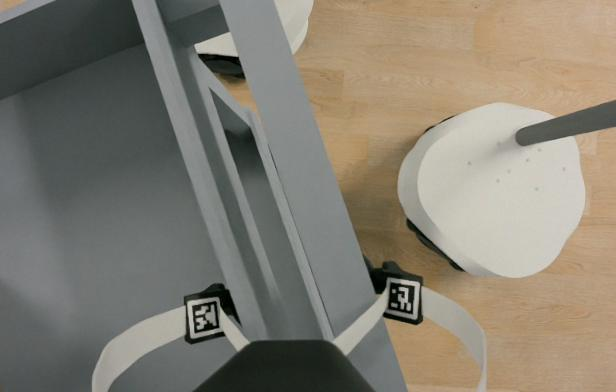

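Emit:
move --blocking false --r2 '{"base":{"strafe_m":0.27,"translate_m":-0.55},"joints":{"wrist_roll_rad":2.04},"speeds":{"wrist_roll_rad":0.3},"contact_limits":{"translate_m":0.3}}'

Emit:
wait --seconds 6

Emit:
wait --seconds 0.5 --cameras '["r2_wrist_camera","r2_head_right_camera","r1_head_right_camera"]'

Scene clock: 459.93 s.
move: r2 moving
r1: as last shown
r1.lidar_m: 5.08 0.32 0.25 - 0.25 0.26 0.58 3.78 0.54 0.39 0.38 0.61
r1.motor_effort: lift_m=+19(20) arm_m=+4(4) wheel_0=-6(7) wheel_1=+7(7) wheel_2=-1(1)
r1.servo_current: wrist_yaw_rad=39(59) wrist_pitch_rad=39(46) wrist_roll_rad=46(65) gripper_m=39(46)
r1.contact_limits: strafe_m 0.9
r1.wrist_depth_mm: - 134 133 - 384 240 181 / - 115 133 - 427 242 182 / - 116 152 - 433 246 185 / 109 134 192 - 399 247 186 / 211 - - - 402 247 186 / 225 1205 194 1182 187 248 186 / 222 759 750 798 368 206 186
r2.base_odometry: x=-2.959 y=-0.922 heading=-2.492
r2.turned_by_wheels: +0.000
r2.turned_by_imu: +0.001
r2.base_tilt: forward=-0.6 right=+0.1
r2.lidar_m: 0.40 0.43 2.22 2.28 2.88 4.39 4.08 2.69 2.49 0.77 0.60 0.44
r2.base_status: translate_m moving; strafe_m moving
r2.joint_positions: lift_m=+0.925 arm_m=+0.256 wrist_yaw_rad=+0.008 wrist_pitch_rad=+1.563 wrist_roll_rad=+2.024 gripper_m=+0.021
r2.joint_status: wrist_roll_rad moving
r2.measured_speeds: translate_m=-0.122 strafe_m=+0.061 rotate_rad=-0.005 lift_m=+0.000 arm_m=+0.000 wrist_yaw_rad=+0.005 wrist_pitch_rad=-0.007 wrist_roll_rad=+0.084
r2.motor_effort: lift_m=+18(18) arm_m=+2(6) wheel_0=-15(15) wheel_1=-4(6) wheel_2=+19(19)
r2.servo_current: wrist_yaw_rad=59(65) wrist_pitch_rad=46(46) wrist_roll_rad=72(117) gripper_m=111(117)
r2.contact_limits: lift_m 0.25; translate_m 0.3
r2.hand_pose: x=+0.4298 y=-0.0874 z=+0.8148 quat_wxyz=(+0.379, +0.600, +0.376, -0.596) (m; r2's base frame)
r2.wrist_depth_mm: 196 203 176 1042 1008 1025 1008 / 235 202 177 1025 1008 1008 1008 / - 181 204 177 1042 - - / - - 198 177 1025 - - / - - 202 177 1042 1025 1008 / - - 188 176 181 1025 1008 / - 145 - - 177 1025 1025
pictures: none

Scene clock: 462.83 s.
earlier move: r2 done
r1.base_odometry: x=-2.043 y=-0.192 heading=-2.411
r1.turned_by_wheels: +0.000
r1.turned_by_imu: +0.000
r1.base_tilt: forward=-1.6 right=+1.3
r1.lidar_m: 1.19 0.30 0.25 - 0.25 0.25 0.57 3.79 1.10 2.53 0.45 0.52
r1.base_status: not commanded
r1.joint_positions: lift_m=+0.124 arm_m=+0.000 wrist_yaw_rad=+3.196 wrist_pitch_rad=+0.002 wrist_roll_rad=+0.000 gripper_m=+0.056
r1.joint_status: not commanded
r1.measured_speeds: all 0
r1.motor_effort: lift_m=+19(20) arm_m=+4(4) wheel_0=-6(7) wheel_1=+7(7) wheel_2=-1(1)
r1.servo_current: wrist_yaw_rad=39(65) wrist_pitch_rad=46(52) wrist_roll_rad=46(65) gripper_m=39(52)
r1.contact_limits: strafe_m 0.9
r1.hand_pose: x=-0.1219 y=+0.0715 z=+0.3019 quat_wxyz=(-0.027, -0.001, +0.000, +1.000) (m; r1's base frame)
r1.wrist_depth_mm: - 133 133 - 387 241 181 / - 115 133 - 430 242 183 / - 116 153 - 433 245 183 / 109 135 192 - 397 246 185 / 210 - - - 402 247 186 / 225 1182 193 1160 188 247 186 / 223 750 750 798 368 208 186
r2.base_odometry: x=-2.392 y=-0.811 heading=-2.492
r2.turned_by_wheels: +0.000
r2.turned_by_imu: +0.003
r2.base_tilt: forward=-0.7 right=+0.1
r2.lidar_m: 0.41 0.50 2.20 2.24 2.87 3.82 3.89 2.70 2.52 2.56 1.15 0.36
r2.base_status: done
r2.joint_positions: lift_m=+0.925 arm_m=+0.256 wrist_yaw_rad=+0.003 wrist_pitch_rad=+1.564 wrist_roll_rad=+2.037 gripper_m=+0.021
r2.joint_status: all done
r2.measured_speeds: all 0
r2.motor_effort: lift_m=+18(18) arm_m=-4(6) wheel_0=+2(15) wheel_1=-4(7) wheel_2=+5(21)
r2.servo_current: wrist_yaw_rad=52(65) wrist_pitch_rad=46(65) wrist_roll_rad=52(117) gripper_m=111(117)
r2.contact_limits: lift_m 0.25; translate_m 0.3
r2.hand_pose: x=+0.4290 y=-0.0874 z=+0.8148 quat_wxyz=(+0.373, +0.603, +0.371, -0.600) (m; r2's base frame)
r2.wrist_depth_mm: 236 - 205 176 1008 1025 1008 / - - 182 410 1025 1025 699 / - - 201 500 - - - / - - 186 177 - - - / - - 204 500 1025 1025 1025 / - - 185 243 177 1008 1008 / - - - - 1025 1042 1025
wait: 2.90 of 6 s (r2 has come to rest)
pictures: none

Scene clock: 463.33 s.
r1.base_odometry: x=-2.043 y=-0.192 heading=-2.411
r1.turned_by_wheels: +0.000
r1.turned_by_imu: +0.000
r1.base_tilt: forward=-1.6 right=+1.3
r1.lidar_m: 1.19 0.31 0.25 - 0.25 0.25 0.59 3.78 1.09 2.55 0.46 0.53
r1.base_status: not commanded
r1.joint_positions: lift_m=+0.124 arm_m=+0.000 wrist_yaw_rad=+3.196 wrist_pitch_rad=+0.002 wrist_roll_rad=+0.000 gripper_m=+0.056
r1.joint_status: not commanded
r1.measured_speeds: all 0
r1.motor_effort: lift_m=+19(20) arm_m=+4(4) wheel_0=-7(7) wheel_1=+7(7) wheel_2=-1(1)
r1.servo_current: wrist_yaw_rad=39(65) wrist_pitch_rad=46(52) wrist_roll_rad=59(65) gripper_m=39(52)
r1.contact_limits: strafe_m 0.9
r1.hand_pose: x=-0.1219 y=+0.0715 z=+0.3019 quat_wxyz=(-0.027, -0.001, +0.000, +1.000) (m; r1's base frame)
r1.wrist_depth_mm: - 133 134 - 387 240 181 / - 115 134 - 430 243 183 / - 116 152 - 436 245 184 / 109 135 193 - 397 247 185 / 210 - - - 402 248 186 / 225 1229 193 1160 188 249 187 / 223 750 759 798 368 207 187
r2.base_odometry: x=-2.392 y=-0.811 heading=-2.492
r2.turned_by_wheels: +0.000
r2.turned_by_imu: +0.000
r2.base_tilt: forward=-0.7 right=+0.1
r2.lidar_m: 0.40 0.50 2.20 2.24 2.85 3.81 3.90 2.74 2.51 2.58 1.16 0.39
r2.base_status: done
r2.joint_positions: lift_m=+0.925 arm_m=+0.256 wrist_yaw_rad=+0.003 wrist_pitch_rad=+1.564 wrist_roll_rad=+2.037 gripper_m=+0.021
r2.joint_status: all done
r2.measured_speeds: all 0
r2.motor_effort: lift_m=+18(18) arm_m=-3(6) wheel_0=+2(15) wheel_1=-4(7) wheel_2=+5(21)
r2.servo_current: wrist_yaw_rad=52(65) wrist_pitch_rad=46(65) wrist_roll_rad=52(117) gripper_m=104(117)
r2.contact_limits: lift_m 0.25; translate_m 0.3
r2.hand_pose: x=+0.4290 y=-0.0874 z=+0.8148 quat_wxyz=(+0.373, +0.603, +0.371, -0.600) (m; r2's base frame)
r2.wrist_depth_mm: 235 - 193 176 1025 1025 1008 / - - 182 410 1025 1025 699 / - - 200 500 - - - / - - 187 177 - - - / - - 204 504 1025 1025 1025 / - - 185 243 177 1025 1042 / - - - - 1025 1025 1025
wait: 0.50 s; at rest by 0.27 s
pictures: r1_head_right_camera, r2_head_right_camera, r2_wrist_camera
Images, in order (width x height): r1_head_right_camera 420x672, r2_head_right_camera 420x672, r2_wrist_camera 616x392.

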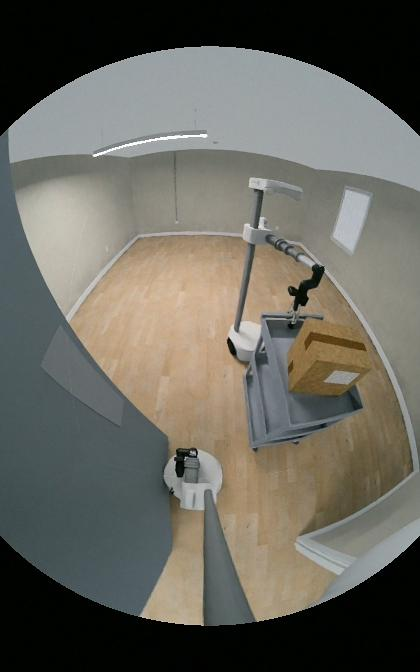

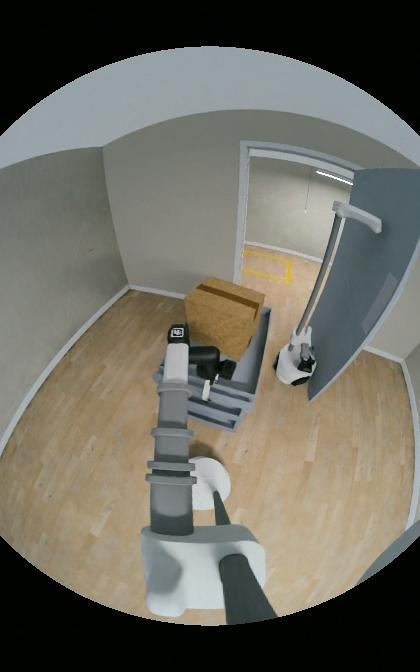

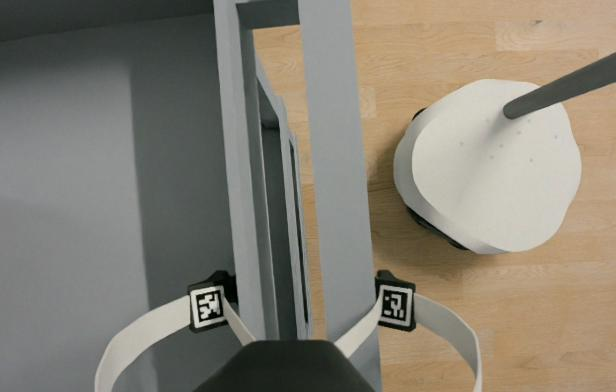

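Emit:
move --blocking false --r2 '{"base":{"strafe_m":0.102,"translate_m":0.0415},"contact_limits":{"translate_m":0.3}}'

Emit:
wait --seconds 4

Emit:
wait --seconds 0.3 --cameras '["r2_wrist_camera"]'

Emit:
move --blocking false --r2 '{"base":{"strafe_m":-0.24,"translate_m":0.495},"contact_limits":{"translate_m":0.3}}'

Emit:
wait --seconds 5

Emit:
wait --seconds 0.4 --cameras '["r2_wrist_camera","r2_head_right_camera","r1_head_right_camera"]'

Scene clock: 483.90 s.
move: r2 moving
r1: as last shown
r1.base_tilt: forward=-1.5 right=+1.3
r1.lidar_m: 1.25 0.32 0.25 - 0.25 0.26 0.58 3.79 1.08 2.52 0.44 0.53
r1.motor_effort: lift_m=+20(20) arm_m=+4(4) wheel_0=-6(7) wheel_1=+7(7) wheel_2=-1(1)
r1.servo_current: wrist_yaw_rad=46(65) wrist_pitch_rad=46(46) wrist_roll_rad=52(65) gripper_m=46(46)
r1.contact_limits: strafe_m 0.9
r1.wrist_depth_mm: - 134 134 - 384 239 181 / - 115 133 - 427 241 183 / - 116 152 - 436 245 185 / 109 135 192 - 402 248 185 / 210 - - - 402 247 186 / 226 1205 193 1182 187 249 187 / 224 759 750 788 368 208 186
r2.base_odometry: x=-2.384 y=-0.841 heading=-2.493
r2.turned_by_wheels: -0.001
r2.turned_by_imu: -0.001
r2.base_tilt: forward=-0.7 right=+0.1
r2.lidar_m: 0.42 2.38 2.18 2.22 2.76 3.82 3.89 2.78 2.56 2.60 1.17 0.38
r2.base_status: translate_m moving; strafe_m moving
r2.joint_positions: lift_m=+0.925 arm_m=+0.256 wrist_yaw_rad=+0.002 wrist_pitch_rad=+1.568 wrist_roll_rad=+2.037 gripper_m=+0.021
r2.joint_status: not commanded
r2.measured_speeds: translate_m=+0.046 strafe_m=+0.115 rotate_rad=+0.002 lift_m=+0.000 arm_m=+0.000 wrist_yaw_rad=-0.015 wrist_pitch_rad=+0.018 wrist_roll_rad=+0.000
r2.motor_effort: lift_m=+18(18) arm_m=-4(4) wheel_0=-13(16) wheel_1=+9(12) wheel_2=-13(13)
r2.servo_current: wrist_yaw_rad=46(59) wrist_pitch_rad=46(52) wrist_roll_rad=46(59) gripper_m=111(111)
r2.contact_limits: lift_m 0.25; translate_m 0.3
r2.hand_pose: x=+0.4280 y=-0.0874 z=+0.8148 quat_wxyz=(+0.372, +0.603, +0.371, -0.601) (m; r2's base frame)
r2.wrist_depth_mm: 239 - 213 179 1025 1042 1042 / - - 183 179 1025 1008 1042 / - - 207 500 - - 1042 / - - 191 500 - - - / - - 197 177 1025 1025 1025 / - 162 186 508 179 1008 1025 / - 133 - - 1025 1025 1025
pictures: none

Scene clock: 485.00 s.
earlier move: r2 done
r1.base_odometry: x=-2.043 y=-0.192 heading=-2.411
r1.turned_by_wheels: +0.000
r1.turned_by_imu: +0.000
r1.base_tilt: forward=-1.6 right=+1.3
r1.lidar_m: 5.09 0.30 0.25 - 0.25 0.25 0.57 3.80 1.10 2.56 0.47 0.58
r1.base_status: not commanded
r1.joint_positions: lift_m=+0.124 arm_m=+0.000 wrist_yaw_rad=+3.196 wrist_pitch_rad=+0.002 wrist_roll_rad=+0.000 gripper_m=+0.056
r1.joint_status: not commanded
r1.measured_speeds: all 0
r1.motor_effort: lift_m=+19(20) arm_m=+4(4) wheel_0=-6(7) wheel_1=+7(7) wheel_2=-1(1)
r1.servo_current: wrist_yaw_rad=52(72) wrist_pitch_rad=39(52) wrist_roll_rad=46(65) gripper_m=46(46)
r1.contact_limits: strafe_m 0.9
r1.hand_pose: x=-0.1219 y=+0.0715 z=+0.3019 quat_wxyz=(-0.027, -0.001, +0.000, +1.000) (m; r1's base frame)
r1.wrist_depth_mm: - 134 133 - 387 241 181 / - 115 134 - 427 243 183 / - 116 152 - 430 245 185 / 109 134 193 - 402 246 186 / 208 - - - 402 248 187 / 225 1205 193 1182 187 249 187 / 223 759 750 788 370 208 186
r2.base_odometry: x=-2.363 y=-0.917 heading=-2.492
r2.turned_by_wheels: +0.001
r2.turned_by_imu: +0.001
r2.base_tilt: forward=-0.7 right=+0.1
r2.lidar_m: 0.41 2.26 2.08 2.12 2.70 3.81 3.88 2.84 2.64 2.66 1.19 0.32
r2.base_status: done
r2.joint_positions: lift_m=+0.925 arm_m=+0.256 wrist_yaw_rad=-0.002 wrist_pitch_rad=+1.571 wrist_roll_rad=+2.040 gripper_m=+0.021
r2.joint_status: not commanded
r2.measured_speeds: all 0
r2.motor_effort: lift_m=+18(18) arm_m=-4(4) wheel_0=-2(16) wheel_1=+2(12) wheel_2=-8(14)
r2.servo_current: wrist_yaw_rad=52(59) wrist_pitch_rad=39(52) wrist_roll_rad=59(59) gripper_m=111(117)
r2.contact_limits: lift_m 0.25; translate_m 0.3
r2.hand_pose: x=+0.4266 y=-0.0874 z=+0.8148 quat_wxyz=(+0.369, +0.603, +0.370, -0.603) (m; r2's base frame)
r2.wrist_depth_mm: - - - 236 177 1042 1025 / - - - 1025 177 1042 676 / - - - 1025 177 - 1025 / - - - 217 177 - 1025 / - - - 235 177 1025 1025 / - 158 185 1025 179 1025 1042 / - - - - 1025 1042 1042
wait: 1.10 of 4 s (r2 has come to rest)
pictures: none

Scene clock: 485.30 s.
r1.base_odometry: x=-2.043 y=-0.192 heading=-2.411
r1.turned_by_wheels: +0.000
r1.turned_by_imu: +0.000
r1.base_tilt: forward=-1.6 right=+1.2
r1.lidar_m: 5.09 0.32 0.25 - 0.25 0.26 0.58 3.78 1.09 2.55 0.47 0.56
r1.base_status: not commanded
r1.joint_positions: lift_m=+0.124 arm_m=+0.000 wrist_yaw_rad=+3.196 wrist_pitch_rad=+0.002 wrist_roll_rad=+0.000 gripper_m=+0.056
r1.joint_status: not commanded
r1.measured_speeds: all 0
r1.motor_effort: lift_m=+19(20) arm_m=+4(4) wheel_0=-7(7) wheel_1=+7(7) wheel_2=-1(1)
r1.servo_current: wrist_yaw_rad=46(72) wrist_pitch_rad=46(52) wrist_roll_rad=59(65) gripper_m=33(46)
r1.contact_limits: strafe_m 0.9
r1.hand_pose: x=-0.1219 y=+0.0715 z=+0.3019 quat_wxyz=(-0.027, -0.001, +0.000, +1.000) (m; r1's base frame)
r1.wrist_depth_mm: - 134 133 - 382 240 181 / - 115 133 - 430 242 182 / - 116 152 - 433 244 185 / 109 135 192 - 397 247 185 / 210 - - - 399 249 186 / 226 1229 195 1182 188 249 186 / 223 759 750 788 366 207 186
r2.base_odometry: x=-2.363 y=-0.917 heading=-2.492
r2.turned_by_wheels: +0.000
r2.turned_by_imu: +0.000
r2.base_tilt: forward=-0.6 right=+0.1
r2.lidar_m: 0.41 2.31 2.11 2.13 2.74 3.84 3.87 2.84 2.64 2.69 1.21 0.33
r2.base_status: done
r2.joint_positions: lift_m=+0.925 arm_m=+0.256 wrist_yaw_rad=-0.002 wrist_pitch_rad=+1.571 wrist_roll_rad=+2.040 gripper_m=+0.021
r2.joint_status: not commanded
r2.measured_speeds: all 0
r2.motor_effort: lift_m=+18(18) arm_m=-4(4) wheel_0=-2(16) wheel_1=+2(12) wheel_2=-8(14)
r2.servo_current: wrist_yaw_rad=52(59) wrist_pitch_rad=39(52) wrist_roll_rad=52(59) gripper_m=104(117)
r2.contact_limits: lift_m 0.25; translate_m 0.3
r2.hand_pose: x=+0.4266 y=-0.0874 z=+0.8148 quat_wxyz=(+0.369, +0.603, +0.370, -0.603) (m; r2's base frame)
r2.wrist_depth_mm: - - - 236 177 1042 1025 / - - - 1042 177 1042 683 / - - - 1025 177 - 1008 / - - - 218 177 - 1042 / - - - 236 177 1025 1025 / - 158 185 1025 179 1042 1042 / - - - - 1025 1025 1025
wait: 0.30 s; at rest by 0.27 s
pictures: r2_wrist_camera
Images, in order (width x height): r2_wrist_camera 616x392.

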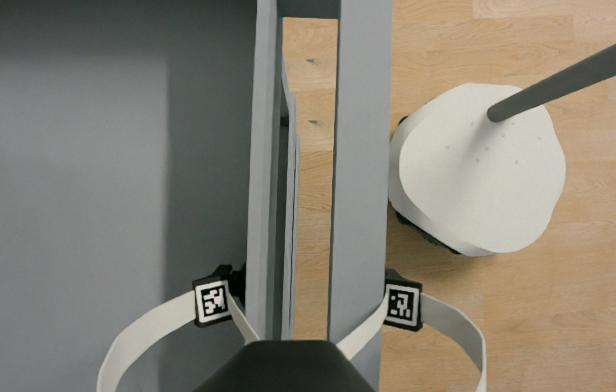

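Scene clock: 485.80 s.
move: r2 moving
r1: as last shown
r1.base_tilt: forward=-1.6 right=+1.3
r1.lidar_m: 5.08 0.31 0.25 - 0.25 0.25 0.57 3.79 1.08 0.87 0.45 0.58
r1.motor_effort: lift_m=+19(20) arm_m=+4(4) wheel_0=-6(7) wheel_1=+7(7) wheel_2=-1(1)
r1.servo_current: wrist_yaw_rad=26(59) wrist_pitch_rad=39(52) wrist_roll_rad=52(59) gripper_m=39(46)
r1.contact_limits: strafe_m 0.9
r1.wrist_depth_mm: - 133 133 - 384 242 181 / - 115 133 - 427 243 183 / - 116 153 - 436 244 184 / 109 135 193 - 397 247 185 / 209 - - - 404 247 187 / 225 1205 194 1205 187 247 187 / 223 750 750 788 370 207 187
r2.base_odometry: x=-2.397 y=-0.924 heading=-2.492
r2.turned_by_wheels: +0.000
r2.turned_by_imu: +0.002
r2.base_tilt: forward=-0.7 right=+0.0
r2.lidar_m: 0.42 2.28 2.10 2.15 2.70 3.86 3.90 2.87 2.61 2.69 1.16 0.33
r2.base_status: translate_m moving; strafe_m moving
r2.joint_positions: lift_m=+0.925 arm_m=+0.256 wrist_yaw_rad=-0.005 wrist_pitch_rad=+1.578 wrist_roll_rad=+2.040 gripper_m=+0.021
r2.joint_status: not commanded
r2.measured_speeds: translate_m=+0.119 strafe_m=-0.061 rotate_rad=+0.002 lift_m=+0.000 arm_m=+0.000 wrist_yaw_rad=-0.005 wrist_pitch_rad=+0.010 wrist_roll_rad=+0.000
r2.motor_effort: lift_m=+18(18) arm_m=+2(4) wheel_0=+20(20) wheel_1=+8(8) wheel_2=-19(19)
r2.servo_current: wrist_yaw_rad=39(59) wrist_pitch_rad=52(52) wrist_roll_rad=39(52) gripper_m=104(117)
r2.contact_limits: lift_m 0.25; translate_m 0.3
r2.hand_pose: x=+0.4244 y=-0.0874 z=+0.8148 quat_wxyz=(+0.367, +0.601, +0.370, -0.606) (m; r2's base frame)
r2.wrist_depth_mm: - - - 236 177 1060 1060 / - - - 1025 176 1025 1060 / - - - 1025 176 - 1060 / - - - 1042 176 - 1042 / - - - 1025 176 1042 1042 / - - 185 1025 175 169 1042 / - - - - 176 1060 1042
pictures: none

Scene clock: 488.50 s.
earlier move: r2 done
r1.base_odometry: x=-2.043 y=-0.192 heading=-2.411
r1.turned_by_wheels: +0.000
r1.turned_by_imu: +0.000
r1.base_tilt: forward=-1.6 right=+1.3
r1.lidar_m: 5.10 0.31 0.25 - 0.25 0.25 0.59 3.78 0.36 0.35 0.41 0.70
r1.base_status: not commanded
r1.joint_positions: lift_m=+0.124 arm_m=+0.000 wrist_yaw_rad=+3.196 wrist_pitch_rad=+0.002 wrist_roll_rad=+0.000 gripper_m=+0.056
r1.joint_status: not commanded
r1.measured_speeds: all 0
r1.motor_effort: lift_m=+19(20) arm_m=+4(4) wheel_0=-6(7) wheel_1=+7(7) wheel_2=-1(1)
r1.servo_current: wrist_yaw_rad=52(65) wrist_pitch_rad=39(52) wrist_roll_rad=39(65) gripper_m=46(52)
r1.contact_limits: strafe_m 0.9
r1.hand_pose: x=-0.1219 y=+0.0715 z=+0.3019 quat_wxyz=(-0.027, -0.001, +0.000, +1.000) (m; r1's base frame)
r1.wrist_depth_mm: - 133 133 - 384 240 181 / - 115 133 - 430 242 183 / - 116 152 - 436 245 185 / 109 135 193 - 397 247 186 / 210 - - - 402 248 186 / 226 1205 193 1182 187 248 186 / 222 741 759 798 368 206 186
r2.base_odometry: x=-2.903 y=-1.025 heading=-2.493
r2.turned_by_wheels: -0.001
r2.turned_by_imu: +0.001
r2.base_tilt: forward=-0.7 right=+0.0
r2.lidar_m: 0.42 1.86 2.11 2.17 2.76 4.36 - 2.83 2.60 0.90 0.71 0.33
r2.base_status: done
r2.joint_positions: lift_m=+0.925 arm_m=+0.256 wrist_yaw_rad=-0.005 wrist_pitch_rad=+1.570 wrist_roll_rad=+2.041 gripper_m=+0.021
r2.joint_status: not commanded
r2.measured_speeds: all 0
r2.motor_effort: lift_m=+18(18) arm_m=+4(4) wheel_0=-2(21) wheel_1=+3(8) wheel_2=-4(20)
r2.servo_current: wrist_yaw_rad=52(65) wrist_pitch_rad=46(59) wrist_roll_rad=33(59) gripper_m=98(117)
r2.contact_limits: lift_m 0.25; translate_m 0.3
r2.hand_pose: x=+0.4266 y=-0.0874 z=+0.8148 quat_wxyz=(+0.368, +0.604, +0.368, -0.603) (m; r2's base frame)
r2.wrist_depth_mm: - - - 223 176 1008 1008 / - - - 1025 176 1008 699 / - - - 242 176 - - / - - - 866 177 - - / - - 178 854 177 1025 1042 / - 162 185 521 177 1025 1025 / - - - - 1042 1042 1025
wait: 2.70 of 5 s (r2 has come to rest)
pictures: none

Scene clock: 488.90 s.
r1.base_odometry: x=-2.043 y=-0.192 heading=-2.411
r1.turned_by_wheels: +0.000
r1.turned_by_imu: +0.000
r1.base_tilt: forward=-1.6 right=+1.3
r1.lidar_m: 5.09 0.29 0.25 - 0.25 0.25 0.55 3.80 0.34 0.33 0.42 0.73
r1.base_status: not commanded
r1.joint_positions: lift_m=+0.124 arm_m=+0.000 wrist_yaw_rad=+3.196 wrist_pitch_rad=+0.002 wrist_roll_rad=+0.000 gripper_m=+0.056
r1.joint_status: not commanded
r1.measured_speeds: all 0
r1.motor_effort: lift_m=+20(20) arm_m=+4(4) wheel_0=-6(7) wheel_1=+7(7) wheel_2=-1(1)
r1.servo_current: wrist_yaw_rad=59(65) wrist_pitch_rad=39(52) wrist_roll_rad=39(65) gripper_m=39(52)
r1.contact_limits: strafe_m 0.9
r1.hand_pose: x=-0.1219 y=+0.0715 z=+0.3019 quat_wxyz=(-0.027, -0.001, +0.000, +1.000) (m; r1's base frame)
r1.wrist_depth_mm: - 134 133 - 387 240 181 / - 115 133 - 430 243 182 / - 116 153 - 433 246 185 / 109 135 192 - 397 247 185 / 211 - - - 399 248 186 / 225 1182 193 1182 187 248 186 / 223 750 750 798 370 207 186
r2.base_odometry: x=-2.903 y=-1.025 heading=-2.493
r2.turned_by_wheels: +0.000
r2.turned_by_imu: +0.000
r2.base_tilt: forward=-0.7 right=+0.1
r2.lidar_m: 0.42 1.87 2.13 2.16 2.78 4.35 - 2.86 2.60 0.91 0.71 0.35
r2.base_status: done
r2.joint_positions: lift_m=+0.925 arm_m=+0.256 wrist_yaw_rad=-0.005 wrist_pitch_rad=+1.570 wrist_roll_rad=+2.041 gripper_m=+0.021
r2.joint_status: not commanded
r2.measured_speeds: all 0
r2.motor_effort: lift_m=+18(18) arm_m=+4(4) wheel_0=-1(21) wheel_1=+4(8) wheel_2=-4(20)
r2.servo_current: wrist_yaw_rad=46(65) wrist_pitch_rad=39(59) wrist_roll_rad=46(59) gripper_m=111(117)
r2.contact_limits: lift_m 0.25; translate_m 0.3
r2.hand_pose: x=+0.4266 y=-0.0874 z=+0.8148 quat_wxyz=(+0.368, +0.604, +0.368, -0.603) (m; r2's base frame)
r2.wrist_depth_mm: - - - 223 176 1025 1025 / - - - 1042 176 1025 707 / - - - 241 177 - - / - - - 878 176 - - / - - 178 854 177 1025 1042 / - 162 185 525 177 1025 1042 / - - - - 1025 1025 1008
wait: 0.40 s; at rest by 0.27 s
pictures: r1_head_right_camera, r2_head_right_camera, r2_wrist_camera
Images, in order (width x height): r1_head_right_camera 420x672, r2_head_right_camera 420x672, r2_wrist_camera 616x392.

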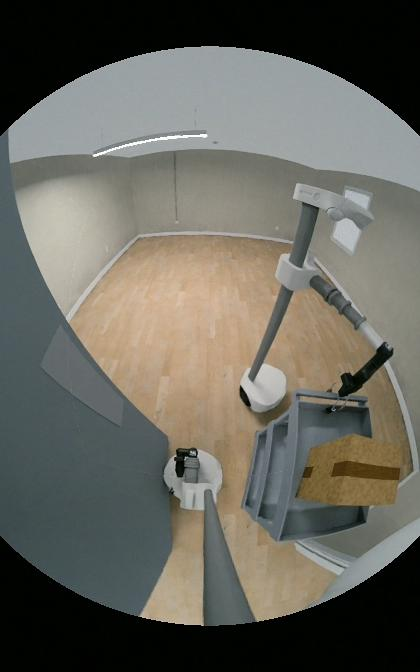

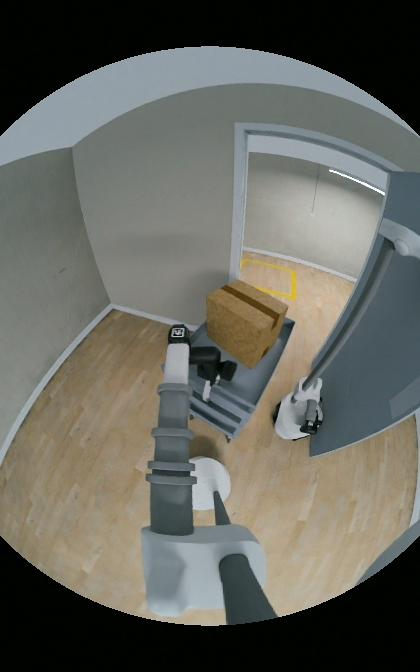

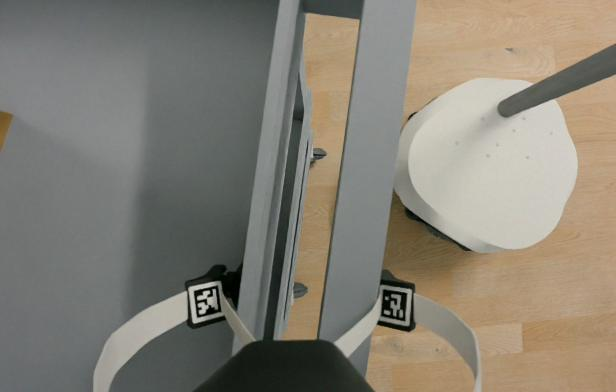

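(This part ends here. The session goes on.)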